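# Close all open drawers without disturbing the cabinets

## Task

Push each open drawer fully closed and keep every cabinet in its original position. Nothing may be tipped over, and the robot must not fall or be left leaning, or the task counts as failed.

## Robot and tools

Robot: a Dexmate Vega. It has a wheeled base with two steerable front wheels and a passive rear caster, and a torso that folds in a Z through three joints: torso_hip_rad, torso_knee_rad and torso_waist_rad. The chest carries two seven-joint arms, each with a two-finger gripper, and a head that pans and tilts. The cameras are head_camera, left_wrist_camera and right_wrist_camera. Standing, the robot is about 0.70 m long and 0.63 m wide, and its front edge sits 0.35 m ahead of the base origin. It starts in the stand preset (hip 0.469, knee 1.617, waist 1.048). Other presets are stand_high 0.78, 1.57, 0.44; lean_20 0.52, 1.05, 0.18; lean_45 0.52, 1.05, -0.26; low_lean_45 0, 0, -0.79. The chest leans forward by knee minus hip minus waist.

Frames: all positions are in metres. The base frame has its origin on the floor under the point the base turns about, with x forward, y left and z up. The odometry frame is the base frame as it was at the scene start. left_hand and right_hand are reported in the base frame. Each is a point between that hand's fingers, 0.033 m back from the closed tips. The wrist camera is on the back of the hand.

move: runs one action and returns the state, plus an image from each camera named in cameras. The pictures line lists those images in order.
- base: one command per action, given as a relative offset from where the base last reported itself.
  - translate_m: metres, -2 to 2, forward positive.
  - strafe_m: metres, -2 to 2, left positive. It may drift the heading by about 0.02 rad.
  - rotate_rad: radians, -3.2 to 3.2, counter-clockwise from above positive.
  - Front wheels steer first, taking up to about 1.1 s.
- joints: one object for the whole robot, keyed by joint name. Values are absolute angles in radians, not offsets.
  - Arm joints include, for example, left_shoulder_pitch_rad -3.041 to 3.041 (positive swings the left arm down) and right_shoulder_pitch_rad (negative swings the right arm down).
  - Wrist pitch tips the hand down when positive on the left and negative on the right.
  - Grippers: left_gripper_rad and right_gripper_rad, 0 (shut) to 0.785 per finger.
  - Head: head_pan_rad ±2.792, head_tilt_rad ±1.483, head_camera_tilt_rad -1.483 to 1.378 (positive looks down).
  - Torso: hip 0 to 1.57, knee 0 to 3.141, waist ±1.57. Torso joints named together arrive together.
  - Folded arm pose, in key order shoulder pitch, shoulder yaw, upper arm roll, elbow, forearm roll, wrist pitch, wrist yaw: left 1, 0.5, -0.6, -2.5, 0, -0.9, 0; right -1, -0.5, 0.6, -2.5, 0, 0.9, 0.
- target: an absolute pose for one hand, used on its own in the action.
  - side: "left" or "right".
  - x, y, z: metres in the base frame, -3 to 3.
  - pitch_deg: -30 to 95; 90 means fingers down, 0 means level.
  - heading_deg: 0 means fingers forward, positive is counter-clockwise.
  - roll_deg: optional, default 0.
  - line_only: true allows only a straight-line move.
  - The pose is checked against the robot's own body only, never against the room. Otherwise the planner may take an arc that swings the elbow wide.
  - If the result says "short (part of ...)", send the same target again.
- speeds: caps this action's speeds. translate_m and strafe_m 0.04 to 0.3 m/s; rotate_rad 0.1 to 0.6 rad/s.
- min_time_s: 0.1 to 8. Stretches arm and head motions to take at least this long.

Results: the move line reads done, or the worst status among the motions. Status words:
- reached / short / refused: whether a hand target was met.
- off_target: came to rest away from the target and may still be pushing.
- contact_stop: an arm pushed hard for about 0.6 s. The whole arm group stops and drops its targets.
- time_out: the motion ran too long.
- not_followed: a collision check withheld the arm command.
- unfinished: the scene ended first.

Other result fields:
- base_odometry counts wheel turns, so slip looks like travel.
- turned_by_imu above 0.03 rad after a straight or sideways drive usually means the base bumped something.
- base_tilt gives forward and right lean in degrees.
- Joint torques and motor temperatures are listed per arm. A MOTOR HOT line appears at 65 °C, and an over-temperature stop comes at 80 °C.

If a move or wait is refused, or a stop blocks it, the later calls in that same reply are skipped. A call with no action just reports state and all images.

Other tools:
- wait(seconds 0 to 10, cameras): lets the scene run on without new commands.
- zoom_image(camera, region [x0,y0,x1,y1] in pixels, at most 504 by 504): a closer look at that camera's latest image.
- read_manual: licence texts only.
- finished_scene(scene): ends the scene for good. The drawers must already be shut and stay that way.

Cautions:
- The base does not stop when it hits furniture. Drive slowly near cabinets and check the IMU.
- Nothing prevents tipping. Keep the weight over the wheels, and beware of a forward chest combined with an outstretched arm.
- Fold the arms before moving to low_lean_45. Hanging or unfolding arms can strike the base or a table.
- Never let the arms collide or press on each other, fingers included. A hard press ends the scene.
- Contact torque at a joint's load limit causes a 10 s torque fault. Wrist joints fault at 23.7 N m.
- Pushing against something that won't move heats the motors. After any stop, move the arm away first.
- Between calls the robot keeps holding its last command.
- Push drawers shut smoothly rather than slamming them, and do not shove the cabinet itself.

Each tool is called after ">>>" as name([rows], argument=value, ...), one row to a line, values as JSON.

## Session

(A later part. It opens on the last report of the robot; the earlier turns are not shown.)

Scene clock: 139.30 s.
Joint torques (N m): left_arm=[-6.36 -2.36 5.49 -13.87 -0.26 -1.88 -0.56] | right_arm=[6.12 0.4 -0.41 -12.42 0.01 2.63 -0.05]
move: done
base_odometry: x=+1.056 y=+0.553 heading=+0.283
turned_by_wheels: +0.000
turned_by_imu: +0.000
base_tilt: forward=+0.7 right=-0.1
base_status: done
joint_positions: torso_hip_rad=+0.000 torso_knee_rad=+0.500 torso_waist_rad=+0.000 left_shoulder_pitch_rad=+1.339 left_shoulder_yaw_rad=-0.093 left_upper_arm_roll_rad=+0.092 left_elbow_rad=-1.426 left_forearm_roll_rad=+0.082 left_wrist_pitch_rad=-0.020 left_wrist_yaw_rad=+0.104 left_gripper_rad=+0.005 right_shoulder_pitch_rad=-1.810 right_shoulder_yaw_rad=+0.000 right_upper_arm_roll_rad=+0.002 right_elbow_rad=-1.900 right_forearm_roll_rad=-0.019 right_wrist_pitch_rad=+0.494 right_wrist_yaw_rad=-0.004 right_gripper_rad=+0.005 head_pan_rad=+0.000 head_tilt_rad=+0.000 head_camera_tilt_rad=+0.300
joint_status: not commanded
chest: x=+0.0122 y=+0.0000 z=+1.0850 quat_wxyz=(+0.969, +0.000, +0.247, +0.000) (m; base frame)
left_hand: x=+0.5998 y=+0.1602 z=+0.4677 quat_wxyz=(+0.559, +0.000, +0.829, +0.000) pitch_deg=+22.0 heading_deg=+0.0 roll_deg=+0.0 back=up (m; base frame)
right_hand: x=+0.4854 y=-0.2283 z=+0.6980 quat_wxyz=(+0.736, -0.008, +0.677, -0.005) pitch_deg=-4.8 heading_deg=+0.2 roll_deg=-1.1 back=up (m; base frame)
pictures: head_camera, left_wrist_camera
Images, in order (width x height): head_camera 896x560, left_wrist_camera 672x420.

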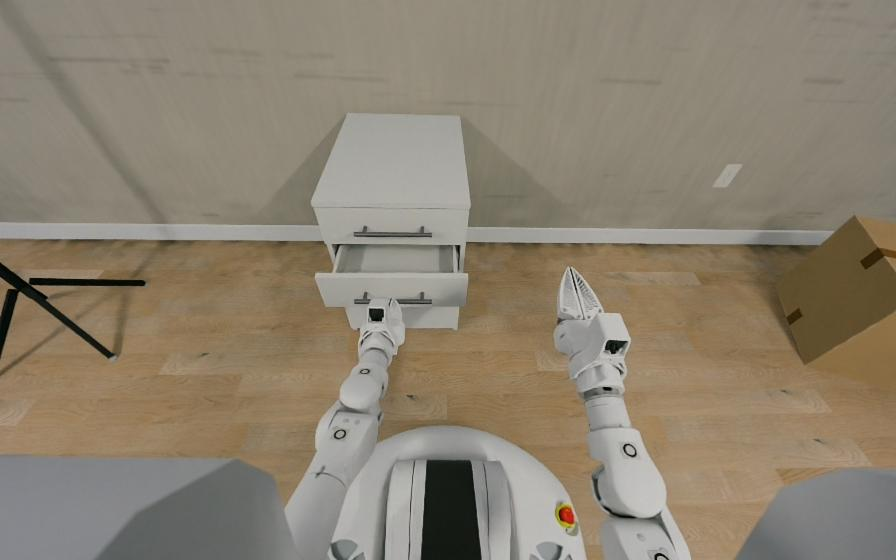

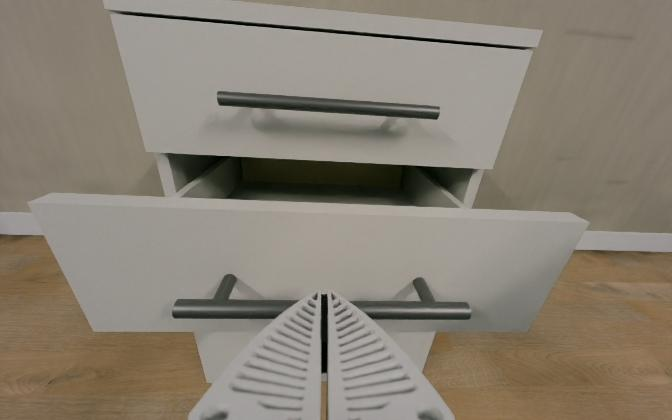

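>>> move(base={"translate_m": 0.13}, speeds={"translate_m": 0.08}, cameras=["head_camera", "left_wrist_camera"])

>>> zoom_image(camera="head_camera", region=[270, 200, 490, 380])

Scene clock: 147.17 s.
Joint torques (N m): left_arm=[-6.77 -2.63 6.08 -13.34 -0.27 -2.84 -0.32] | right_arm=[5.85 0.13 -0.5 -13.3 -0.09 2.2 0]
move: done
base_odometry: x=+1.181 y=+0.590 heading=+0.283
turned_by_wheels: +0.000
turned_by_imu: +0.000
base_tilt: forward=+0.6 right=-0.1
base_status: done
joint_positions: torso_hip_rad=+0.000 torso_knee_rad=+0.500 torso_waist_rad=+0.000 left_shoulder_pitch_rad=+1.339 left_shoulder_yaw_rad=-0.093 left_upper_arm_roll_rad=+0.092 left_elbow_rad=-1.426 left_forearm_roll_rad=+0.082 left_wrist_pitch_rad=-0.020 left_wrist_yaw_rad=+0.104 left_gripper_rad=+0.005 right_shoulder_pitch_rad=-1.810 right_shoulder_yaw_rad=+0.000 right_upper_arm_roll_rad=+0.002 right_elbow_rad=-1.900 right_forearm_roll_rad=-0.019 right_wrist_pitch_rad=+0.494 right_wrist_yaw_rad=-0.004 right_gripper_rad=+0.005 head_pan_rad=+0.000 head_tilt_rad=+0.000 head_camera_tilt_rad=+0.300
joint_status: not commanded
chest: x=+0.0122 y=+0.0000 z=+1.0850 quat_wxyz=(+0.969, +0.000, +0.247, +0.000) (m; base frame)
left_hand: x=+0.5998 y=+0.1602 z=+0.4677 quat_wxyz=(+0.559, +0.000, +0.829, +0.000) pitch_deg=+22.0 heading_deg=+0.0 roll_deg=+0.0 back=up (m; base frame)
right_hand: x=+0.4854 y=-0.2283 z=+0.6980 quat_wxyz=(+0.736, -0.008, +0.677, -0.005) pitch_deg=-4.8 heading_deg=+0.2 roll_deg=-1.1 back=up (m; base frame)
pictures: head_camera, left_wrist_camera
Images, in order (width x height): head_camera 896x560, left_wrist_camera 672x420.

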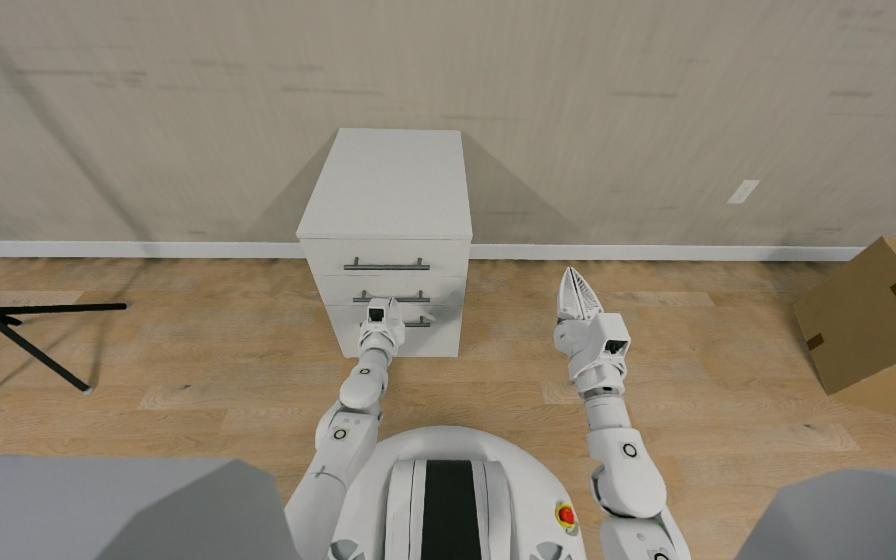

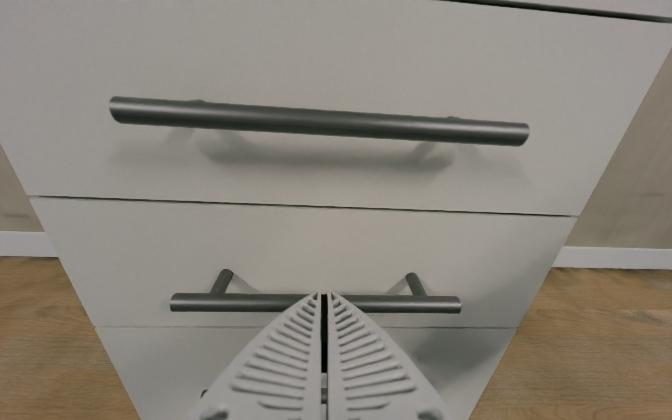

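Scaled by 2.291 from the camera's 896x560 image, which has a finer 960x600 frame.

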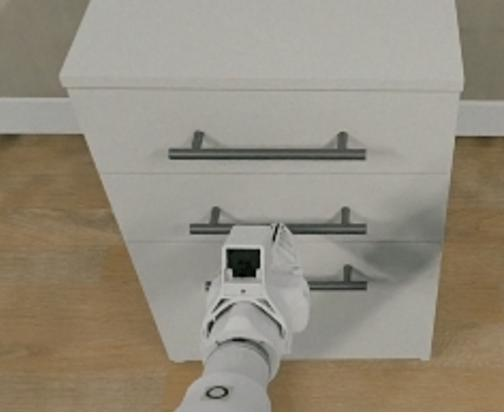

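>>> zoom_image(camera="left_wrist_camera", region=[450, 140, 672, 400])

>>> zoom_image(camera="left_wrist_camera", region=[0, 140, 240, 400])

>>> zoom_image(camera="head_camera", region=[420, 230, 500, 370])

Scaled by 1.938 from the camera's 672x420 image, which has a finer 960x600 frame.

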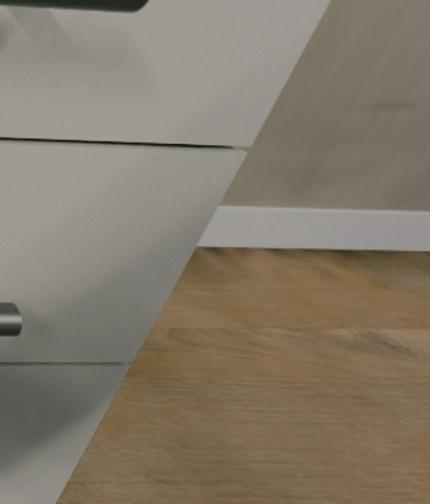

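Scaled by 1.938 from the camera's 672x420 image, which has a finer 960x600 frame.

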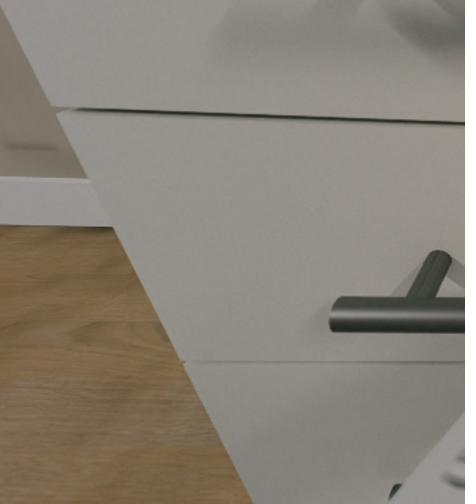

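Scaled by 3.600 from the camera's 896x560 image, which has a finer 960x600 frame.

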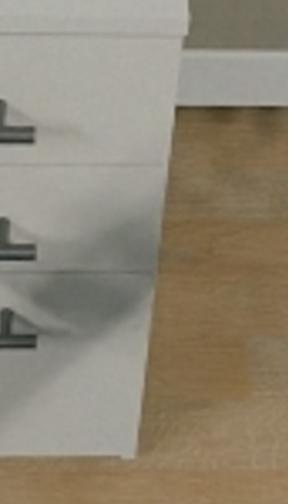

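>>> move(target={"side": "left", "x": 0.615, "y": 0.16, "z": 0.468, "pitch_deg": 22, "heading_deg": 0}, cameras=["head_camera", "left_wrist_camera"])

>>> zoom_image(camera="head_camera", region=[270, 200, 490, 380])

>>> zoom_image(camera="left_wrist_camera", region=[450, 140, 672, 400])

Scene clock: 163.40 s.
Joint torques (N m): left_arm=[-16.35 -3.24 -3.25 -10.18 -0.56 -1.46 -0.47] | right_arm=[5.69 0.21 -0.68 -12.88 -0.05 1.81 -0.02]
move: done
base_odometry: x=+1.181 y=+0.590 heading=+0.283
turned_by_wheels: +0.000
turned_by_imu: +0.001
base_tilt: forward=+0.7 right=-0.1
base_status: not commanded
joint_positions: torso_hip_rad=+0.000 torso_knee_rad=+0.500 torso_waist_rad=+0.000 left_shoulder_pitch_rad=+1.300 left_shoulder_yaw_rad=-0.094 left_upper_arm_roll_rad=+0.089 left_elbow_rad=-1.390 left_forearm_roll_rad=+0.079 left_wrist_pitch_rad=-0.018 left_wrist_yaw_rad=+0.104 left_gripper_rad=+0.005 right_shoulder_pitch_rad=-1.810 right_shoulder_yaw_rad=+0.000 right_upper_arm_roll_rad=+0.002 right_elbow_rad=-1.900 right_forearm_roll_rad=-0.019 right_wrist_pitch_rad=+0.494 right_wrist_yaw_rad=-0.004 right_gripper_rad=+0.005 head_pan_rad=+0.000 head_tilt_rad=+0.000 head_camera_tilt_rad=+0.300
joint_status: not commanded
chest: x=+0.0120 y=+0.0000 z=+1.0850 quat_wxyz=(+0.969, +0.000, +0.247, +0.000) (m; base frame)
left_hand: x=+0.6127 y=+0.1599 z=+0.4678 quat_wxyz=(+0.559, +0.000, +0.829, +0.000) pitch_deg=+22.0 heading_deg=+0.0 roll_deg=+0.0 back=up (m; base frame)
left_hand_status: reached (straight line, planned for 0.4 s): 2 mm and 0.0 deg off.
right_hand: x=+0.4854 y=-0.2283 z=+0.6982 quat_wxyz=(+0.736, -0.008, +0.677, -0.005) pitch_deg=-4.8 heading_deg=+0.2 roll_deg=-1.1 back=up (m; base frame)
pictures: head_camera, left_wrist_camera
Images, in order (width x height): head_camera 896x560, left_wrist_camera 672x420.

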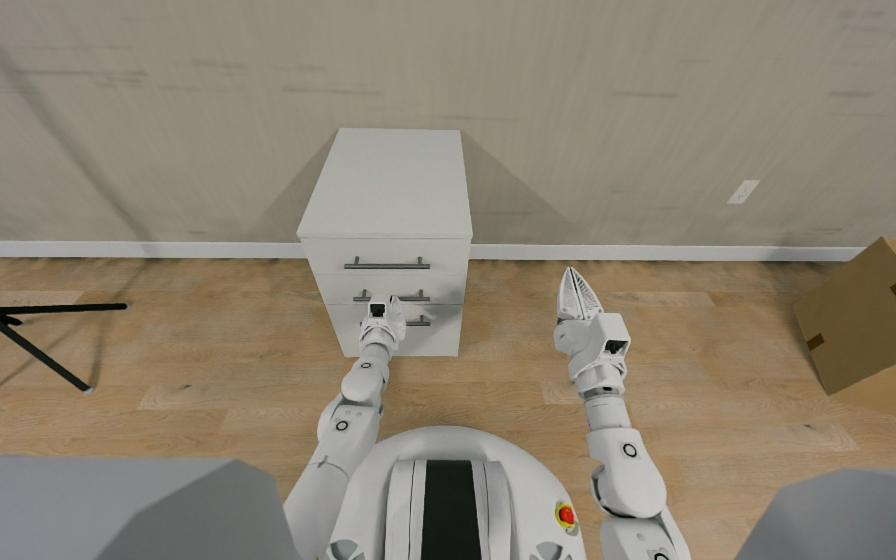

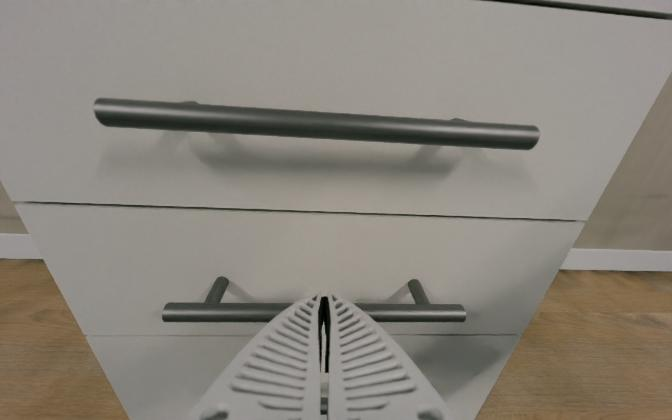

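Scaled by 2.291 from the camera's 896x560 image, which has a finer 960x600 frame.

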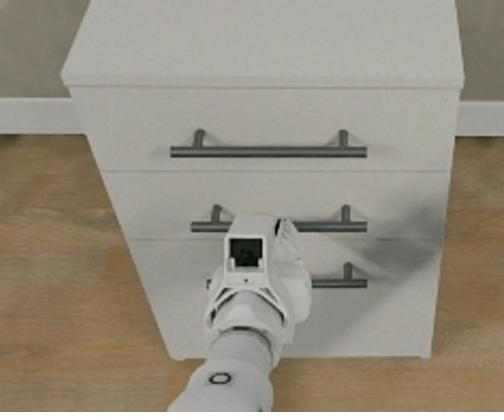

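Scaled by 1.938 from the camera's 672x420 image, which has a finer 960x600 frame.

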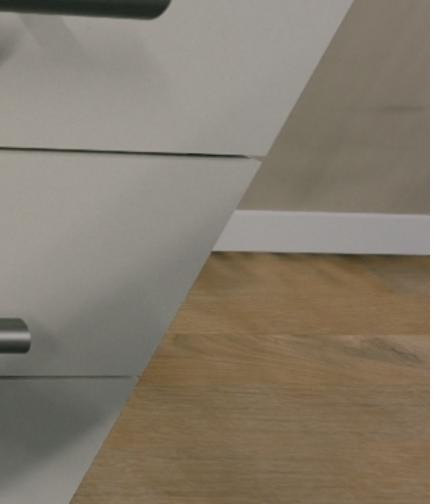

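>>> move(base={"translate_m": -1.2})

>>> move(base={"rotate_rad": 2.2}, cameras=["head_camera"])

Scene clock: 182.97 s.
Joint torques (N m): left_arm=[-11.11 -5.73 1.06 -13.35 -0.27 -1.62 -0.08] | right_arm=[6.19 0.03 -0.61 -12.73 -0.01 2.63 -0.01]
move: done
base_odometry: x=+0.029 y=+0.252 heading=+0.282
turned_by_wheels: -0.001
turned_by_imu: +0.000
base_tilt: forward=+0.6 right=+0.0
base_status: done
joint_positions: torso_hip_rad=+0.000 torso_knee_rad=+0.500 torso_waist_rad=+0.000 left_shoulder_pitch_rad=+1.294 left_shoulder_yaw_rad=-0.095 left_upper_arm_roll_rad=+0.088 left_elbow_rad=-1.384 left_forearm_roll_rad=+0.079 left_wrist_pitch_rad=-0.017 left_wrist_yaw_rad=+0.104 left_gripper_rad=+0.005 right_shoulder_pitch_rad=-1.810 right_shoulder_yaw_rad=+0.000 right_upper_arm_roll_rad=+0.002 right_elbow_rad=-1.900 right_forearm_roll_rad=-0.019 right_wrist_pitch_rad=+0.494 right_wrist_yaw_rad=-0.004 right_gripper_rad=+0.005 head_pan_rad=+0.000 head_tilt_rad=+0.000 head_camera_tilt_rad=+0.300
joint_status: not commanded
chest: x=+0.0121 y=+0.0000 z=+1.0850 quat_wxyz=(+0.969, +0.000, +0.247, +0.000) (m; base frame)
left_hand: x=+0.6148 y=+0.1599 z=+0.4678 quat_wxyz=(+0.559, +0.000, +0.829, +0.000) pitch_deg=+22.0 heading_deg=+0.0 roll_deg=+0.0 back=up (m; base frame)
right_hand: x=+0.4854 y=-0.2283 z=+0.6981 quat_wxyz=(+0.736, -0.008, +0.677, -0.005) pitch_deg=-4.8 heading_deg=+0.2 roll_deg=-1.1 back=up (m; base frame)
pictures: none

Scene clock: 188.23 s.
Joint torques (N m): left_arm=[-8.55 -1.32 0.05 -12.31 -0.32 -1.6 -0.45] | right_arm=[5.84 0.95 -0.55 -12.22 0.03 2.49 0.08]
move: done
base_odometry: x=+0.030 y=+0.251 heading=+2.485
turned_by_wheels: +2.203
turned_by_imu: +2.159
base_tilt: forward=+0.7 right=+0.0
base_status: done
joint_positions: torso_hip_rad=+0.000 torso_knee_rad=+0.500 torso_waist_rad=+0.000 left_shoulder_pitch_rad=+1.294 left_shoulder_yaw_rad=-0.095 left_upper_arm_roll_rad=+0.088 left_elbow_rad=-1.384 left_forearm_roll_rad=+0.079 left_wrist_pitch_rad=-0.017 left_wrist_yaw_rad=+0.104 left_gripper_rad=+0.005 right_shoulder_pitch_rad=-1.810 right_shoulder_yaw_rad=+0.000 right_upper_arm_roll_rad=+0.002 right_elbow_rad=-1.900 right_forearm_roll_rad=-0.019 right_wrist_pitch_rad=+0.494 right_wrist_yaw_rad=-0.004 right_gripper_rad=+0.005 head_pan_rad=+0.000 head_tilt_rad=+0.000 head_camera_tilt_rad=+0.300
joint_status: not commanded
chest: x=+0.0121 y=+0.0000 z=+1.0850 quat_wxyz=(+0.969, +0.000, +0.247, +0.000) (m; base frame)
left_hand: x=+0.6148 y=+0.1600 z=+0.4678 quat_wxyz=(+0.559, +0.000, +0.829, +0.000) pitch_deg=+22.0 heading_deg=+0.0 roll_deg=+0.0 back=up (m; base frame)
right_hand: x=+0.4854 y=-0.2283 z=+0.6981 quat_wxyz=(+0.736, -0.008, +0.677, -0.005) pitch_deg=-4.8 heading_deg=+0.2 roll_deg=-1.1 back=up (m; base frame)
pictures: head_camera
Images, in order (width x height): head_camera 896x560.

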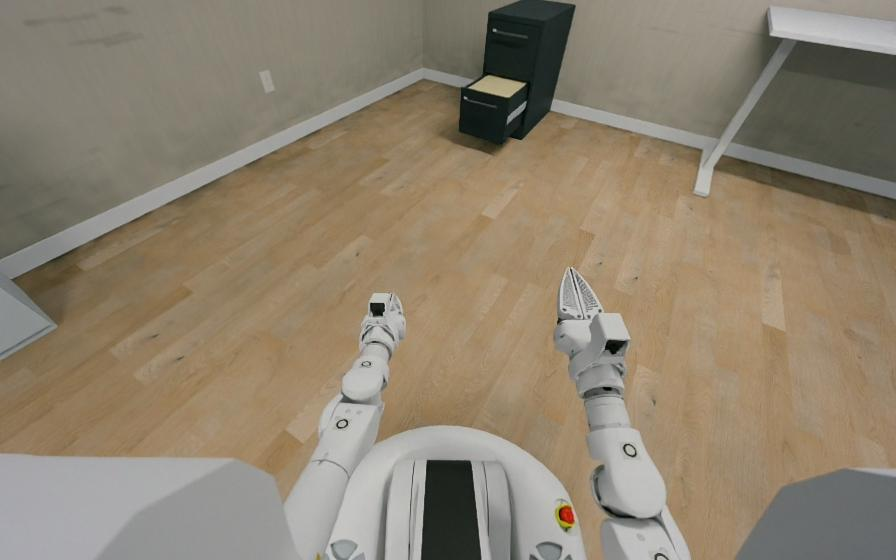

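>>> move(base={"rotate_rad": 0.163})

>>> move(base={"translate_m": 1.65})

>>> move(base={"rotate_rad": -0.81}, cameras=["head_camera", "left_wrist_camera"])

Scene clock: 200.27 s.
Joint torques (N m): left_arm=[-10.34 -4.93 0.61 -11.6 -0.16 -2.53 -0.4] | right_arm=[6.56 0.65 -0.2 -11.71 0 2.53 -0.03]
move: done
base_odometry: x=+0.031 y=+0.251 heading=+2.648
turned_by_wheels: +0.163
turned_by_imu: +0.160
base_tilt: forward=+0.7 right=+0.0
base_status: done
joint_positions: torso_hip_rad=+0.000 torso_knee_rad=+0.500 torso_waist_rad=+0.000 left_shoulder_pitch_rad=+1.294 left_shoulder_yaw_rad=-0.095 left_upper_arm_roll_rad=+0.088 left_elbow_rad=-1.384 left_forearm_roll_rad=+0.079 left_wrist_pitch_rad=-0.017 left_wrist_yaw_rad=+0.104 left_gripper_rad=+0.005 right_shoulder_pitch_rad=-1.810 right_shoulder_yaw_rad=+0.000 right_upper_arm_roll_rad=+0.002 right_elbow_rad=-1.900 right_forearm_roll_rad=-0.019 right_wrist_pitch_rad=+0.494 right_wrist_yaw_rad=-0.004 right_gripper_rad=+0.005 head_pan_rad=+0.000 head_tilt_rad=+0.000 head_camera_tilt_rad=+0.300
joint_status: not commanded
chest: x=+0.0121 y=+0.0000 z=+1.0850 quat_wxyz=(+0.969, +0.000, +0.247, +0.000) (m; base frame)
left_hand: x=+0.6148 y=+0.1600 z=+0.4678 quat_wxyz=(+0.559, +0.000, +0.829, +0.000) pitch_deg=+22.0 heading_deg=+0.0 roll_deg=+0.0 back=up (m; base frame)
right_hand: x=+0.4854 y=-0.2283 z=+0.6981 quat_wxyz=(+0.736, -0.008, +0.677, -0.005) pitch_deg=-4.8 heading_deg=+0.2 roll_deg=-1.1 back=up (m; base frame)
pictures: none

Scene clock: 207.57 s.
Joint torques (N m): left_arm=[-9.06 -3.59 0.43 -12.99 0.12 -2.83 -0.3] | right_arm=[5.59 1.19 -0.53 -12.55 -0.08 2.26 -0.02]
move: done
base_odometry: x=-1.425 y=+1.028 heading=+2.649
turned_by_wheels: +0.000
turned_by_imu: +0.002
base_tilt: forward=+0.7 right=-0.1
base_status: done
joint_positions: torso_hip_rad=+0.000 torso_knee_rad=+0.500 torso_waist_rad=+0.000 left_shoulder_pitch_rad=+1.294 left_shoulder_yaw_rad=-0.095 left_upper_arm_roll_rad=+0.088 left_elbow_rad=-1.384 left_forearm_roll_rad=+0.079 left_wrist_pitch_rad=-0.017 left_wrist_yaw_rad=+0.104 left_gripper_rad=+0.005 right_shoulder_pitch_rad=-1.810 right_shoulder_yaw_rad=+0.000 right_upper_arm_roll_rad=+0.002 right_elbow_rad=-1.900 right_forearm_roll_rad=-0.019 right_wrist_pitch_rad=+0.494 right_wrist_yaw_rad=-0.004 right_gripper_rad=+0.005 head_pan_rad=+0.000 head_tilt_rad=+0.000 head_camera_tilt_rad=+0.300
joint_status: not commanded
chest: x=+0.0122 y=+0.0000 z=+1.0850 quat_wxyz=(+0.969, +0.000, +0.247, +0.000) (m; base frame)
left_hand: x=+0.6148 y=+0.1600 z=+0.4678 quat_wxyz=(+0.559, +0.000, +0.829, +0.000) pitch_deg=+22.0 heading_deg=+0.0 roll_deg=+0.0 back=up (m; base frame)
right_hand: x=+0.4854 y=-0.2283 z=+0.6981 quat_wxyz=(+0.736, -0.008, +0.677, -0.005) pitch_deg=-4.8 heading_deg=+0.2 roll_deg=-1.1 back=up (m; base frame)
pictures: none

Scene clock: 210.47 s.
Joint torques (N m): left_arm=[-8.04 -0.62 -0.38 -11.68 0.03 -2.05 -0.18] | right_arm=[5.06 0.69 -0.74 -13.06 0.02 2.76 -0.07]
move: done
base_odometry: x=-1.426 y=+1.028 heading=+1.838
turned_by_wheels: -0.811
turned_by_imu: -0.793
base_tilt: forward=+0.7 right=-0.1
base_status: done
joint_positions: torso_hip_rad=+0.000 torso_knee_rad=+0.500 torso_waist_rad=+0.000 left_shoulder_pitch_rad=+1.294 left_shoulder_yaw_rad=-0.095 left_upper_arm_roll_rad=+0.088 left_elbow_rad=-1.384 left_forearm_roll_rad=+0.079 left_wrist_pitch_rad=-0.017 left_wrist_yaw_rad=+0.104 left_gripper_rad=+0.005 right_shoulder_pitch_rad=-1.810 right_shoulder_yaw_rad=+0.000 right_upper_arm_roll_rad=+0.002 right_elbow_rad=-1.900 right_forearm_roll_rad=-0.019 right_wrist_pitch_rad=+0.494 right_wrist_yaw_rad=-0.004 right_gripper_rad=+0.005 head_pan_rad=+0.000 head_tilt_rad=+0.000 head_camera_tilt_rad=+0.300
joint_status: not commanded
chest: x=+0.0122 y=+0.0000 z=+1.0850 quat_wxyz=(+0.969, +0.000, +0.247, +0.000) (m; base frame)
left_hand: x=+0.6148 y=+0.1600 z=+0.4678 quat_wxyz=(+0.559, +0.000, +0.829, +0.000) pitch_deg=+22.0 heading_deg=+0.0 roll_deg=+0.0 back=up (m; base frame)
right_hand: x=+0.4855 y=-0.2283 z=+0.6981 quat_wxyz=(+0.736, -0.008, +0.677, -0.005) pitch_deg=-4.8 heading_deg=+0.2 roll_deg=-1.1 back=up (m; base frame)
pictures: head_camera, left_wrist_camera
Images, in order (width x height): head_camera 896x560, left_wrist_camera 672x420.

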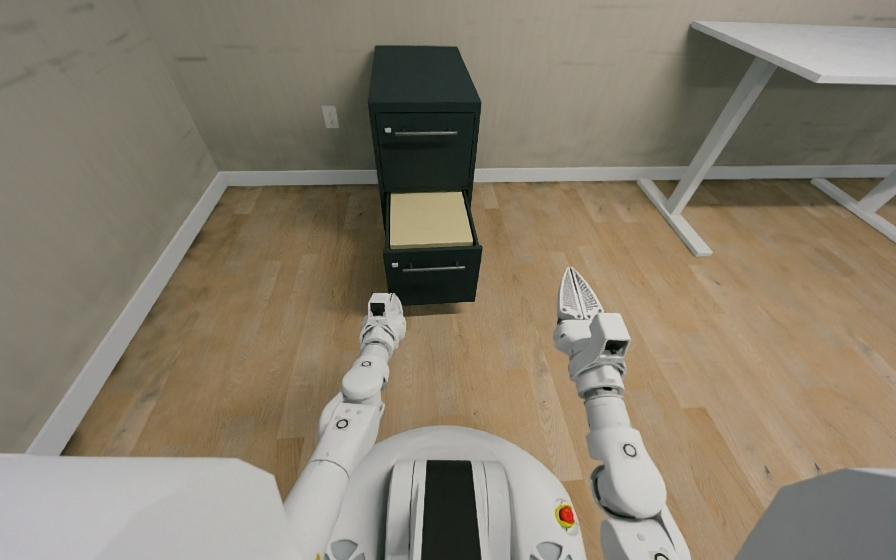

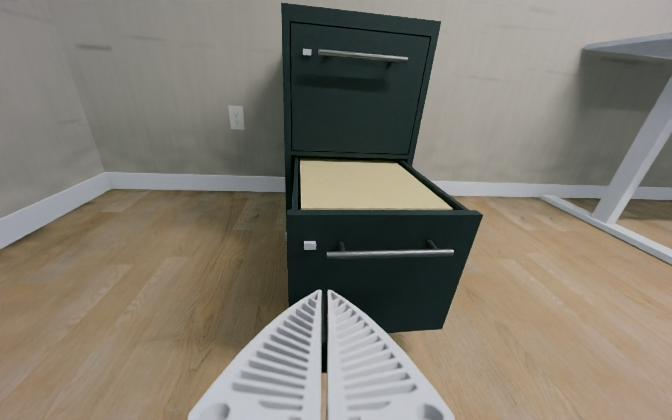

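>>> move(base={"rotate_rad": 0.1}, joints={"torso_waist_rad": -0.3, "left_shoulder_pitch_rad": 0.99, "right_shoulder_pitch_rad": -1.51, "head_camera_tilt_rad": 0.05})

>>> move(base={"strafe_m": -0.12})

>>> move(target={"side": "left", "x": 0.68, "y": 0.08, "z": 0.325, "pitch_deg": 25, "heading_deg": 0}, cameras=["head_camera", "left_wrist_camera"])

Scene clock: 232.53 s.
Joint torques (N m): left_arm=[-10.82 -2.35 0.47 -13.62 -0.52 -2.8 0.13] | right_arm=[7.63 -0.21 -0.59 -11.92 -0.03 2.84 0.15]
move: done
base_odometry: x=-1.426 y=+1.028 heading=+1.938
turned_by_wheels: +0.100
turned_by_imu: +0.099
base_tilt: forward=+0.7 right=-0.1
base_status: done
joint_positions: torso_hip_rad=+0.000 torso_knee_rad=+0.500 torso_waist_rad=-0.300 left_shoulder_pitch_rad=+0.996 left_shoulder_yaw_rad=-0.095 left_upper_arm_roll_rad=+0.088 left_elbow_rad=-1.384 left_forearm_roll_rad=+0.079 left_wrist_pitch_rad=-0.017 left_wrist_yaw_rad=+0.104 left_gripper_rad=+0.005 right_shoulder_pitch_rad=-1.516 right_shoulder_yaw_rad=+0.000 right_upper_arm_roll_rad=+0.002 right_elbow_rad=-1.900 right_forearm_roll_rad=-0.019 right_wrist_pitch_rad=+0.494 right_wrist_yaw_rad=-0.004 right_gripper_rad=+0.005 head_pan_rad=+0.000 head_tilt_rad=+0.000 head_camera_tilt_rad=+0.050
joint_status: all done
chest: x=+0.1288 y=+0.0000 z=+1.0185 quat_wxyz=(+0.921, +0.000, +0.389, +0.000) (m; base frame)
left_hand: x=+0.7302 y=+0.1600 z=+0.4001 quat_wxyz=(+0.558, +0.000, +0.830, +0.000) pitch_deg=+22.1 heading_deg=+0.0 roll_deg=+0.0 back=up (m; base frame)
right_hand: x=+0.5999 y=-0.2283 z=+0.6290 quat_wxyz=(+0.734, -0.008, +0.679, -0.005) pitch_deg=-4.5 heading_deg=+0.2 roll_deg=-1.0 back=up (m; base frame)
pictures: none

Scene clock: 234.73 s.
Joint torques (N m): left_arm=[-11.29 -3.22 0.02 -10.51 0.5 -2.36 0.11] | right_arm=[6.79 0.47 -0.88 -11.81 -0.04 3.39 0.14]
move: done
base_odometry: x=-1.315 y=+1.071 heading=+1.936
turned_by_wheels: -0.002
turned_by_imu: -0.001
base_tilt: forward=+0.7 right=+0.0
base_status: done
joint_positions: torso_hip_rad=+0.000 torso_knee_rad=+0.500 torso_waist_rad=-0.300 left_shoulder_pitch_rad=+0.990 left_shoulder_yaw_rad=-0.095 left_upper_arm_roll_rad=+0.088 left_elbow_rad=-1.384 left_forearm_roll_rad=+0.079 left_wrist_pitch_rad=-0.017 left_wrist_yaw_rad=+0.104 left_gripper_rad=+0.005 right_shoulder_pitch_rad=-1.510 right_shoulder_yaw_rad=+0.000 right_upper_arm_roll_rad=+0.002 right_elbow_rad=-1.900 right_forearm_roll_rad=-0.019 right_wrist_pitch_rad=+0.494 right_wrist_yaw_rad=-0.004 right_gripper_rad=+0.005 head_pan_rad=+0.000 head_tilt_rad=+0.000 head_camera_tilt_rad=+0.050
joint_status: not commanded
chest: x=+0.1288 y=+0.0000 z=+1.0185 quat_wxyz=(+0.921, +0.000, +0.389, +0.000) (m; base frame)
left_hand: x=+0.7337 y=+0.1600 z=+0.4035 quat_wxyz=(+0.560, +0.000, +0.828, +0.000) pitch_deg=+21.8 heading_deg=+0.0 roll_deg=+0.0 back=up (m; base frame)
right_hand: x=+0.6020 y=-0.2283 z=+0.6316 quat_wxyz=(+0.736, -0.008, +0.677, -0.005) pitch_deg=-4.8 heading_deg=+0.2 roll_deg=-1.1 back=up (m; base frame)
pictures: none

Scene clock: 237.97 s.
Joint torques (N m): left_arm=[-11.93 -5.57 8.31 -9.47 0.93 -3.6 0.22] | right_arm=[6.34 0.2 -0.71 -11.76 -0.06 2.28 0.05]
move: done
base_odometry: x=-1.315 y=+1.071 heading=+1.936
turned_by_wheels: +0.000
turned_by_imu: +0.001
base_tilt: forward=+0.6 right=-0.1
base_status: not commanded
joint_positions: torso_hip_rad=+0.000 torso_knee_rad=+0.500 torso_waist_rad=-0.300 left_shoulder_pitch_rad=+0.924 left_shoulder_yaw_rad=-0.192 left_upper_arm_roll_rad=+0.170 left_elbow_rad=-0.968 left_forearm_roll_rad=+0.140 left_wrist_pitch_rad=-0.285 left_wrist_yaw_rad=+0.258 left_gripper_rad=+0.005 right_shoulder_pitch_rad=-1.510 right_shoulder_yaw_rad=+0.000 right_upper_arm_roll_rad=+0.002 right_elbow_rad=-1.900 right_forearm_roll_rad=-0.019 right_wrist_pitch_rad=+0.494 right_wrist_yaw_rad=-0.004 right_gripper_rad=+0.005 head_pan_rad=+0.000 head_tilt_rad=+0.000 head_camera_tilt_rad=+0.050
joint_status: not commanded
chest: x=+0.1288 y=+0.0000 z=+1.0185 quat_wxyz=(+0.921, +0.000, +0.389, +0.000) (m; base frame)
left_hand: x=+0.6804 y=+0.0812 z=+0.3254 quat_wxyz=(+0.537, +0.000, +0.843, +0.000) pitch_deg=+25.0 heading_deg=+0.0 roll_deg=+0.0 back=up (m; base frame)
left_hand_status: reached (straight line, planned for 1.7 s): 1 mm and 0.0 deg off.
right_hand: x=+0.6020 y=-0.2283 z=+0.6316 quat_wxyz=(+0.736, -0.008, +0.677, -0.005) pitch_deg=-4.8 heading_deg=+0.2 roll_deg=-1.1 back=up (m; base frame)
pictures: head_camera, left_wrist_camera
Images, in order (width x height): head_camera 896x560, left_wrist_camera 672x420.

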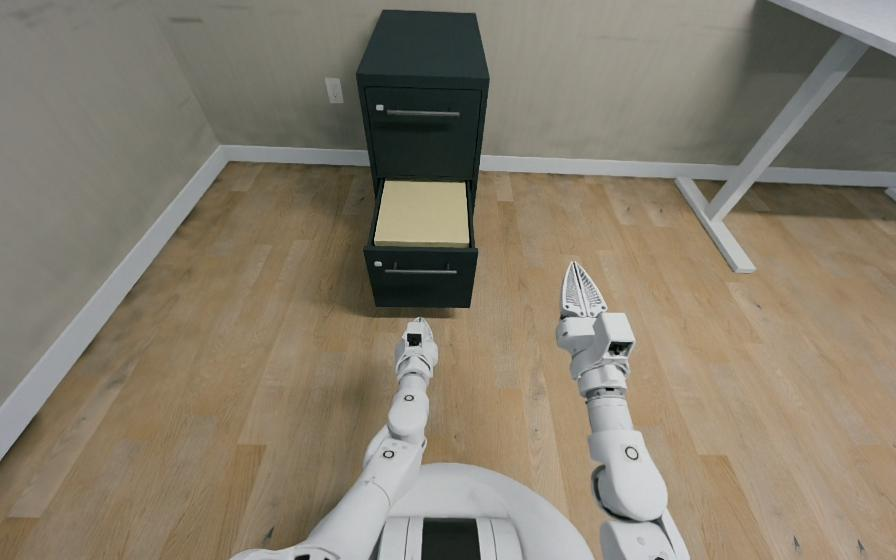

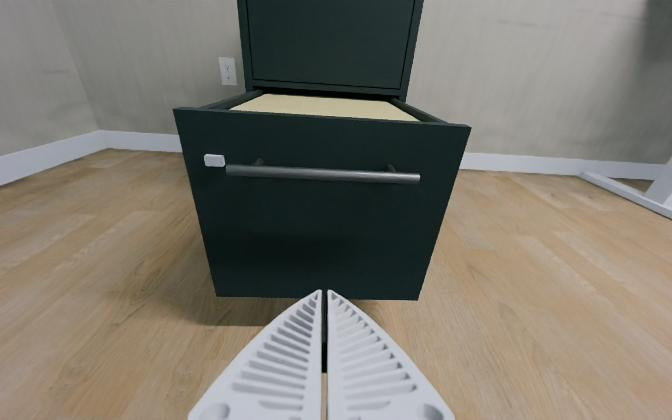

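>>> move(target={"side": "left", "x": 0.68, "y": 0.08, "z": 0.332, "pitch_deg": 25, "heading_deg": 0})

>>> move(base={"translate_m": 0.24}, speeds={"translate_m": 0.2})

>>> move(base={"translate_m": 0.34}, speeds={"translate_m": 0.08}, cameras=["head_camera", "left_wrist_camera"])

Scene clock: 249.60 s.
Joint torques (N m): left_arm=[-4.57 -5.8 8.23 -10.15 0.47 -2.33 -0.42] | right_arm=[6.12 1.09 -0.69 -12.17 -0.05 2.21 0.08]
move: done
base_odometry: x=-1.315 y=+1.071 heading=+1.936
turned_by_wheels: +0.000
turned_by_imu: +0.001
base_tilt: forward=+0.7 right=-0.1
base_status: not commanded
joint_positions: torso_hip_rad=+0.000 torso_knee_rad=+0.500 torso_waist_rad=-0.300 left_shoulder_pitch_rad=+0.947 left_shoulder_yaw_rad=-0.194 left_upper_arm_roll_rad=+0.173 left_elbow_rad=-1.023 left_forearm_roll_rad=+0.144 left_wrist_pitch_rad=-0.252 left_wrist_yaw_rad=+0.256 left_gripper_rad=+0.005 right_shoulder_pitch_rad=-1.510 right_shoulder_yaw_rad=+0.000 right_upper_arm_roll_rad=+0.002 right_elbow_rad=-1.900 right_forearm_roll_rad=-0.019 right_wrist_pitch_rad=+0.494 right_wrist_yaw_rad=-0.004 right_gripper_rad=+0.005 head_pan_rad=+0.000 head_tilt_rad=+0.000 head_camera_tilt_rad=+0.050
joint_status: not commanded
chest: x=+0.1288 y=+0.0000 z=+1.0185 quat_wxyz=(+0.921, +0.000, +0.389, +0.000) (m; base frame)
left_hand: x=+0.6800 y=+0.0802 z=+0.3312 quat_wxyz=(+0.537, +0.000, +0.843, +0.000) pitch_deg=+25.0 heading_deg=+0.0 roll_deg=+0.0 back=up (m; base frame)
left_hand_status: reached (straight line, planned for 0.5 s): 1 mm and 0.0 deg off.
right_hand: x=+0.6020 y=-0.2283 z=+0.6316 quat_wxyz=(+0.736, -0.008, +0.677, -0.005) pitch_deg=-4.8 heading_deg=+0.2 roll_deg=-1.1 back=up (m; base frame)
pictures: none

Scene clock: 252.50 s.
Joint torques (N m): left_arm=[-9.22 -8.04 4.66 -12.1 0.96 -3.18 -0.44] | right_arm=[6.45 0.46 -0.54 -12.15 -0.04 2.86 0.05]
move: done
base_odometry: x=-1.401 y=+1.295 heading=+1.936
turned_by_wheels: +0.000
turned_by_imu: -0.001
base_tilt: forward=+0.6 right=+0.0
base_status: done
joint_positions: torso_hip_rad=+0.000 torso_knee_rad=+0.500 torso_waist_rad=-0.300 left_shoulder_pitch_rad=+0.949 left_shoulder_yaw_rad=-0.194 left_upper_arm_roll_rad=+0.174 left_elbow_rad=-1.029 left_forearm_roll_rad=+0.145 left_wrist_pitch_rad=-0.249 left_wrist_yaw_rad=+0.255 left_gripper_rad=+0.005 right_shoulder_pitch_rad=-1.510 right_shoulder_yaw_rad=+0.000 right_upper_arm_roll_rad=+0.002 right_elbow_rad=-1.900 right_forearm_roll_rad=-0.019 right_wrist_pitch_rad=+0.494 right_wrist_yaw_rad=-0.004 right_gripper_rad=+0.005 head_pan_rad=+0.000 head_tilt_rad=+0.000 head_camera_tilt_rad=+0.050
joint_status: not commanded
chest: x=+0.1288 y=+0.0000 z=+1.0185 quat_wxyz=(+0.921, +0.000, +0.389, +0.000) (m; base frame)
left_hand: x=+0.6797 y=+0.0801 z=+0.3316 quat_wxyz=(+0.537, +0.000, +0.844, +0.000) pitch_deg=+25.0 heading_deg=+0.0 roll_deg=+0.0 back=up (m; base frame)
right_hand: x=+0.6021 y=-0.2283 z=+0.6316 quat_wxyz=(+0.736, -0.008, +0.677, -0.005) pitch_deg=-4.8 heading_deg=+0.2 roll_deg=-1.1 back=up (m; base frame)
pictures: none

Scene clock: 257.50 s.
Joint torques (N m): left_arm=[-67.24 -5.63 1.46 -58.86 1.34 -16.07 -0.17] | right_arm=[5.41 1.38 -0.67 -11.88 0.01 3.04 -0.07]
move: done
base_odometry: x=-1.523 y=+1.612 heading=+1.937
turned_by_wheels: +0.001
turned_by_imu: +0.002
base_tilt: forward=+0.6 right=+0.0
base_status: done
joint_positions: torso_hip_rad=+0.000 torso_knee_rad=+0.500 torso_waist_rad=-0.300 left_shoulder_pitch_rad=+0.952 left_shoulder_yaw_rad=-0.194 left_upper_arm_roll_rad=+0.174 left_elbow_rad=-1.026 left_forearm_roll_rad=+0.144 left_wrist_pitch_rad=-0.244 left_wrist_yaw_rad=+0.255 left_gripper_rad=+0.005 right_shoulder_pitch_rad=-1.510 right_shoulder_yaw_rad=+0.000 right_upper_arm_roll_rad=+0.002 right_elbow_rad=-1.900 right_forearm_roll_rad=-0.019 right_wrist_pitch_rad=+0.494 right_wrist_yaw_rad=-0.004 right_gripper_rad=+0.005 head_pan_rad=+0.000 head_tilt_rad=+0.000 head_camera_tilt_rad=+0.050
joint_status: not commanded
chest: x=+0.1289 y=+0.0000 z=+1.0184 quat_wxyz=(+0.921, +0.000, +0.390, +0.000) (m; base frame)
left_hand: x=+0.6756 y=+0.0798 z=+0.3264 quat_wxyz=(+0.532, +0.001, +0.846, +0.000) pitch_deg=+25.7 heading_deg=+0.0 roll_deg=+0.1 back=up (m; base frame)
right_hand: x=+0.6020 y=-0.2283 z=+0.6313 quat_wxyz=(+0.736, -0.008, +0.677, -0.005) pitch_deg=-4.8 heading_deg=+0.2 roll_deg=-1.1 back=up (m; base frame)
pictures: head_camera, left_wrist_camera
Images, in order (width x height): head_camera 896x560, left_wrist_camera 672x420.

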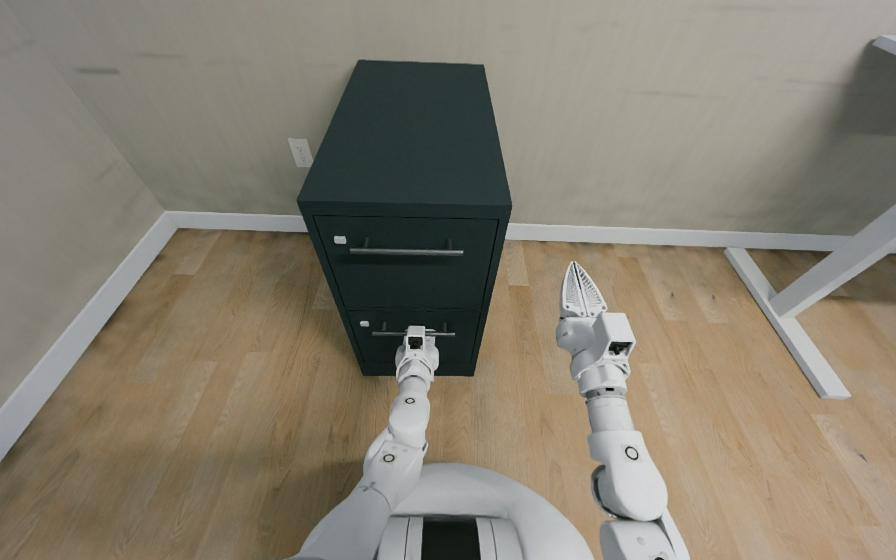

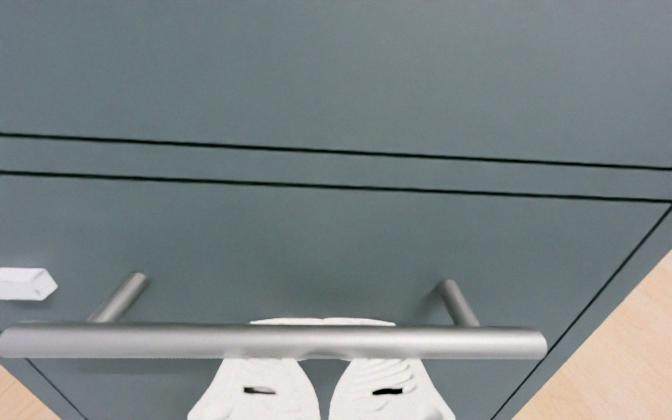

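>>> move(base={"translate_m": -0.06}, cameras=["head_camera", "left_wrist_camera"])

Scene clock: 263.27 s.
Joint torques (N m): left_arm=[-9.66 -5.64 1.9 -11.35 1.5 -3.15 -0.1] | right_arm=[4.74 0.68 -0.58 -12.25 -0.02 3.06 0.14]
Motor temperatures (°C): left_arm=[32 30 30 35 34 44 35] | right_arm=[29 28 29 33 34 36 35]
move: done
base_odometry: x=-1.502 y=+1.556 heading=+1.937
turned_by_wheels: +0.000
turned_by_imu: +0.000
base_tilt: forward=+0.7 right=+0.0
base_status: done
joint_positions: torso_hip_rad=+0.000 torso_knee_rad=+0.500 torso_waist_rad=-0.300 left_shoulder_pitch_rad=+0.949 left_shoulder_yaw_rad=-0.194 left_upper_arm_roll_rad=+0.174 left_elbow_rad=-1.029 left_forearm_roll_rad=+0.145 left_wrist_pitch_rad=-0.249 left_wrist_yaw_rad=+0.255 left_gripper_rad=+0.005 right_shoulder_pitch_rad=-1.510 right_shoulder_yaw_rad=+0.000 right_upper_arm_roll_rad=+0.002 right_elbow_rad=-1.900 right_forearm_roll_rad=-0.019 right_wrist_pitch_rad=+0.494 right_wrist_yaw_rad=-0.004 right_gripper_rad=+0.005 head_pan_rad=+0.000 head_tilt_rad=+0.000 head_camera_tilt_rad=+0.050
joint_status: not commanded
chest: x=+0.1288 y=+0.0000 z=+1.0185 quat_wxyz=(+0.921, +0.000, +0.390, +0.000) (m; base frame)
left_hand: x=+0.6796 y=+0.0799 z=+0.3315 quat_wxyz=(+0.537, +0.000, +0.844, +0.000) pitch_deg=+25.1 heading_deg=+0.0 roll_deg=+0.0 back=up (m; base frame)
right_hand: x=+0.6021 y=-0.2283 z=+0.6315 quat_wxyz=(+0.736, -0.008, +0.677, -0.005) pitch_deg=-4.8 heading_deg=+0.2 roll_deg=-1.1 back=up (m; base frame)
pictures: head_camera, left_wrist_camera
Images, in order (width x height): head_camera 896x560, left_wrist_camera 672x420.

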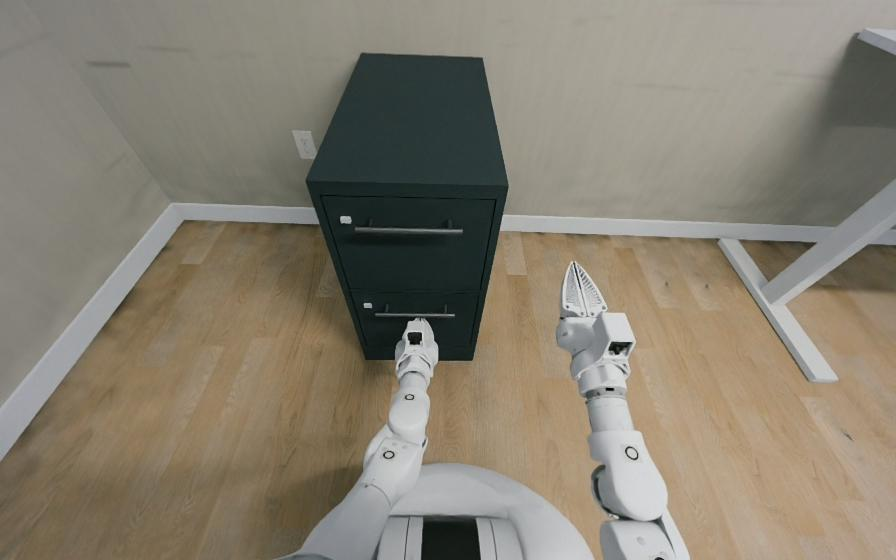

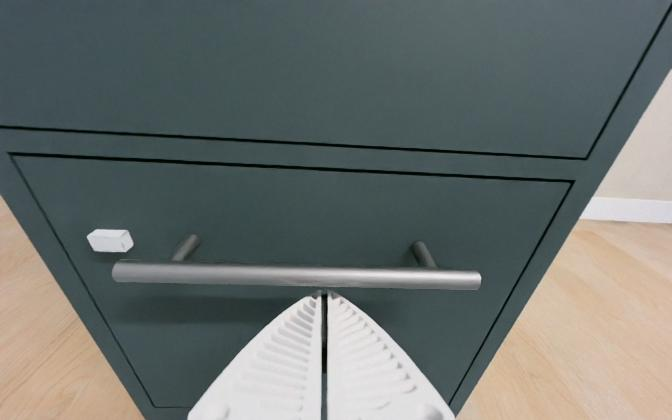

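>>> move(base={"translate_m": -0.6}, joints={"head_camera_tilt_rad": -0.25})

>>> move(base={"rotate_rad": 1.85}, cameras=["head_camera"])

Scene clock: 277.63 s.
Joint torques (N m): left_arm=[-9.49 -6.05 1.1 -11.47 0.44 -4.16 0.22] | right_arm=[5.63 0.33 -0.73 -12.66 -0.02 2.47 0.11]
move: done
base_odometry: x=-1.285 y=+0.996 heading=+1.938
turned_by_wheels: +0.001
turned_by_imu: +0.002
base_tilt: forward=+0.7 right=-0.1
base_status: done
joint_positions: torso_hip_rad=+0.000 torso_knee_rad=+0.500 torso_waist_rad=-0.300 left_shoulder_pitch_rad=+0.949 left_shoulder_yaw_rad=-0.194 left_upper_arm_roll_rad=+0.174 left_elbow_rad=-1.029 left_forearm_roll_rad=+0.145 left_wrist_pitch_rad=-0.249 left_wrist_yaw_rad=+0.255 left_gripper_rad=+0.005 right_shoulder_pitch_rad=-1.510 right_shoulder_yaw_rad=+0.000 right_upper_arm_roll_rad=+0.002 right_elbow_rad=-1.900 right_forearm_roll_rad=-0.019 right_wrist_pitch_rad=+0.494 right_wrist_yaw_rad=-0.004 right_gripper_rad=+0.005 head_pan_rad=+0.000 head_tilt_rad=+0.000 head_camera_tilt_rad=-0.250
joint_status: all done
chest: x=+0.1288 y=+0.0000 z=+1.0185 quat_wxyz=(+0.921, +0.000, +0.390, +0.000) (m; base frame)
left_hand: x=+0.6797 y=+0.0799 z=+0.3316 quat_wxyz=(+0.537, +0.000, +0.844, +0.000) pitch_deg=+25.0 heading_deg=+0.0 roll_deg=+0.0 back=up (m; base frame)
right_hand: x=+0.6021 y=-0.2283 z=+0.6315 quat_wxyz=(+0.736, -0.008, +0.677, -0.005) pitch_deg=-4.8 heading_deg=+0.2 roll_deg=-1.1 back=up (m; base frame)
pictures: none

Scene clock: 282.27 s.
Joint torques (N m): left_arm=[-5.52 -5.31 2.43 -11.07 1.09 -2.28 0.08] | right_arm=[6.34 0.24 -0.72 -11.85 -0.07 2.84 0.09]
move: done
base_odometry: x=-1.284 y=+0.997 heading=-2.493
turned_by_wheels: +1.853
turned_by_imu: +1.818
base_tilt: forward=+0.6 right=-0.1
base_status: done
joint_positions: torso_hip_rad=+0.000 torso_knee_rad=+0.500 torso_waist_rad=-0.300 left_shoulder_pitch_rad=+0.949 left_shoulder_yaw_rad=-0.194 left_upper_arm_roll_rad=+0.174 left_elbow_rad=-1.029 left_forearm_roll_rad=+0.145 left_wrist_pitch_rad=-0.249 left_wrist_yaw_rad=+0.255 left_gripper_rad=+0.005 right_shoulder_pitch_rad=-1.510 right_shoulder_yaw_rad=+0.000 right_upper_arm_roll_rad=+0.002 right_elbow_rad=-1.900 right_forearm_roll_rad=-0.019 right_wrist_pitch_rad=+0.494 right_wrist_yaw_rad=-0.004 right_gripper_rad=+0.005 head_pan_rad=+0.000 head_tilt_rad=+0.000 head_camera_tilt_rad=-0.250
joint_status: not commanded
chest: x=+0.1288 y=+0.0000 z=+1.0185 quat_wxyz=(+0.921, +0.000, +0.390, +0.000) (m; base frame)
left_hand: x=+0.6797 y=+0.0799 z=+0.3316 quat_wxyz=(+0.537, +0.000, +0.844, +0.000) pitch_deg=+25.0 heading_deg=+0.0 roll_deg=+0.0 back=up (m; base frame)
right_hand: x=+0.6021 y=-0.2283 z=+0.6315 quat_wxyz=(+0.736, -0.008, +0.677, -0.005) pitch_deg=-4.8 heading_deg=+0.2 roll_deg=-1.1 back=up (m; base frame)
pictures: head_camera
Images, in order (width x height): head_camera 896x560.

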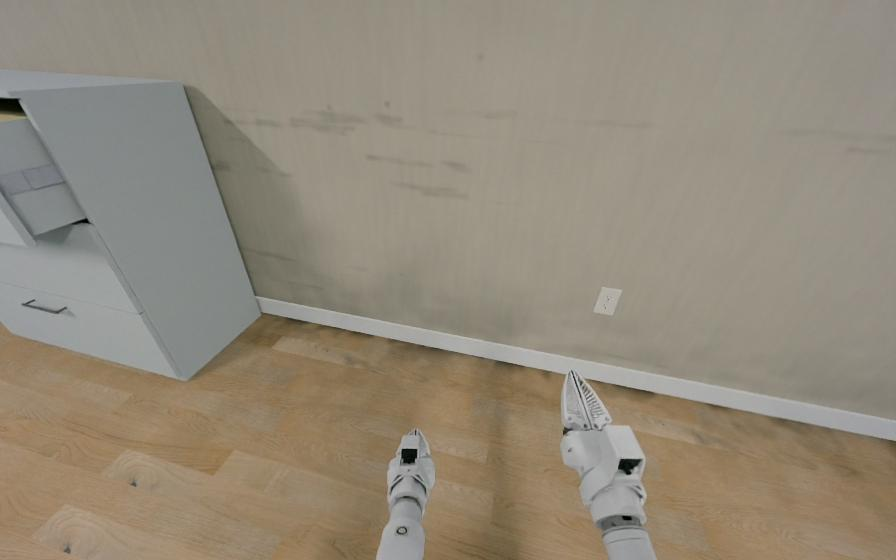

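>>> move(base={"rotate_rad": -0.284})

>>> move(base={"translate_m": -0.55})

>>> move(base={"strafe_m": 1.5}, cameras=["head_camera"])

Scene clock: 293.20 s.
Joint torques (N m): left_arm=[-8.05 -4 -0.53 -11.7 0.44 -1.83 0.49] | right_arm=[4.66 0.53 -0.64 -12.12 -0.05 2.59 0.15]
move: done
base_odometry: x=-1.284 y=+0.997 heading=-2.777
turned_by_wheels: -0.284
turned_by_imu: -0.278
base_tilt: forward=+0.6 right=-0.1
base_status: done
joint_positions: torso_hip_rad=+0.000 torso_knee_rad=+0.500 torso_waist_rad=-0.300 left_shoulder_pitch_rad=+0.949 left_shoulder_yaw_rad=-0.194 left_upper_arm_roll_rad=+0.174 left_elbow_rad=-1.029 left_forearm_roll_rad=+0.145 left_wrist_pitch_rad=-0.249 left_wrist_yaw_rad=+0.255 left_gripper_rad=+0.005 right_shoulder_pitch_rad=-1.510 right_shoulder_yaw_rad=+0.000 right_upper_arm_roll_rad=+0.002 right_elbow_rad=-1.900 right_forearm_roll_rad=-0.019 right_wrist_pitch_rad=+0.494 right_wrist_yaw_rad=-0.004 right_gripper_rad=+0.005 head_pan_rad=+0.000 head_tilt_rad=+0.000 head_camera_tilt_rad=-0.250
joint_status: not commanded
chest: x=+0.1288 y=+0.0000 z=+1.0185 quat_wxyz=(+0.921, +0.000, +0.390, +0.000) (m; base frame)
left_hand: x=+0.6797 y=+0.0800 z=+0.3316 quat_wxyz=(+0.537, +0.000, +0.844, +0.000) pitch_deg=+25.0 heading_deg=+0.0 roll_deg=+0.0 back=up (m; base frame)
right_hand: x=+0.6021 y=-0.2283 z=+0.6315 quat_wxyz=(+0.736, -0.008, +0.677, -0.005) pitch_deg=-4.8 heading_deg=+0.2 roll_deg=-1.1 back=up (m; base frame)
pictures: none

Scene clock: 296.87 s.
Joint torques (N m): left_arm=[-7.62 -6.94 3.46 -11.49 0.67 -2.31 0.09] | right_arm=[5.47 0.55 -0.48 -12.77 0.03 2.58 0.12]
move: done
base_odometry: x=-0.771 y=+1.195 heading=-2.776
turned_by_wheels: +0.001
turned_by_imu: +0.002
base_tilt: forward=+0.7 right=-0.1
base_status: done
joint_positions: torso_hip_rad=+0.000 torso_knee_rad=+0.500 torso_waist_rad=-0.300 left_shoulder_pitch_rad=+0.949 left_shoulder_yaw_rad=-0.194 left_upper_arm_roll_rad=+0.174 left_elbow_rad=-1.029 left_forearm_roll_rad=+0.145 left_wrist_pitch_rad=-0.249 left_wrist_yaw_rad=+0.255 left_gripper_rad=+0.005 right_shoulder_pitch_rad=-1.510 right_shoulder_yaw_rad=+0.000 right_upper_arm_roll_rad=+0.002 right_elbow_rad=-1.900 right_forearm_roll_rad=-0.019 right_wrist_pitch_rad=+0.494 right_wrist_yaw_rad=-0.004 right_gripper_rad=+0.005 head_pan_rad=+0.000 head_tilt_rad=+0.000 head_camera_tilt_rad=-0.250
joint_status: not commanded
chest: x=+0.1288 y=+0.0000 z=+1.0185 quat_wxyz=(+0.921, +0.000, +0.390, +0.000) (m; base frame)
left_hand: x=+0.6797 y=+0.0800 z=+0.3316 quat_wxyz=(+0.537, +0.000, +0.844, +0.000) pitch_deg=+25.0 heading_deg=+0.0 roll_deg=+0.0 back=up (m; base frame)
right_hand: x=+0.6021 y=-0.2283 z=+0.6315 quat_wxyz=(+0.736, -0.008, +0.677, -0.005) pitch_deg=-4.8 heading_deg=+0.2 roll_deg=-1.1 back=up (m; base frame)
pictures: none

Scene clock: 304.03 s.
Joint torques (N m): left_arm=[-6.18 -6 1.37 -12.01 0.43 -3.31 0.18] | right_arm=[5.38 0.23 -0.84 -12.34 -0.08 2.59 -0.03]
move: done
base_odometry: x=-0.225 y=-0.200 heading=-2.765
turned_by_wheels: +0.012
turned_by_imu: +0.000
base_tilt: forward=+0.7 right=+0.0
base_status: done
joint_positions: torso_hip_rad=+0.000 torso_knee_rad=+0.500 torso_waist_rad=-0.300 left_shoulder_pitch_rad=+0.949 left_shoulder_yaw_rad=-0.194 left_upper_arm_roll_rad=+0.174 left_elbow_rad=-1.029 left_forearm_roll_rad=+0.145 left_wrist_pitch_rad=-0.249 left_wrist_yaw_rad=+0.255 left_gripper_rad=+0.005 right_shoulder_pitch_rad=-1.510 right_shoulder_yaw_rad=+0.000 right_upper_arm_roll_rad=+0.002 right_elbow_rad=-1.900 right_forearm_roll_rad=-0.019 right_wrist_pitch_rad=+0.494 right_wrist_yaw_rad=-0.004 right_gripper_rad=+0.005 head_pan_rad=+0.000 head_tilt_rad=+0.000 head_camera_tilt_rad=-0.250
joint_status: not commanded
chest: x=+0.1288 y=+0.0000 z=+1.0185 quat_wxyz=(+0.921, +0.000, +0.390, +0.000) (m; base frame)
left_hand: x=+0.6797 y=+0.0800 z=+0.3316 quat_wxyz=(+0.537, +0.000, +0.844, +0.000) pitch_deg=+25.0 heading_deg=+0.0 roll_deg=+0.0 back=up (m; base frame)
right_hand: x=+0.6021 y=-0.2283 z=+0.6315 quat_wxyz=(+0.736, -0.008, +0.677, -0.005) pitch_deg=-4.8 heading_deg=+0.2 roll_deg=-1.1 back=up (m; base frame)
pictures: head_camera
Images, in order (width x height): head_camera 896x560.

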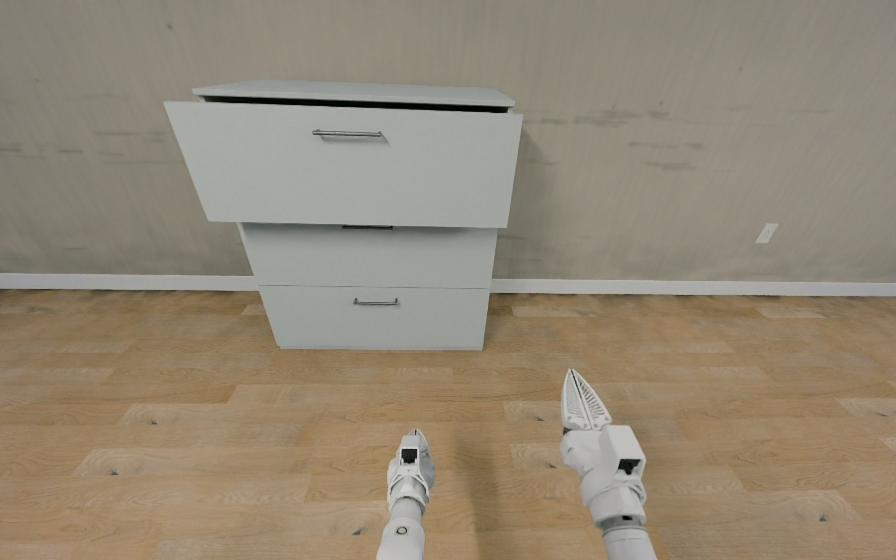

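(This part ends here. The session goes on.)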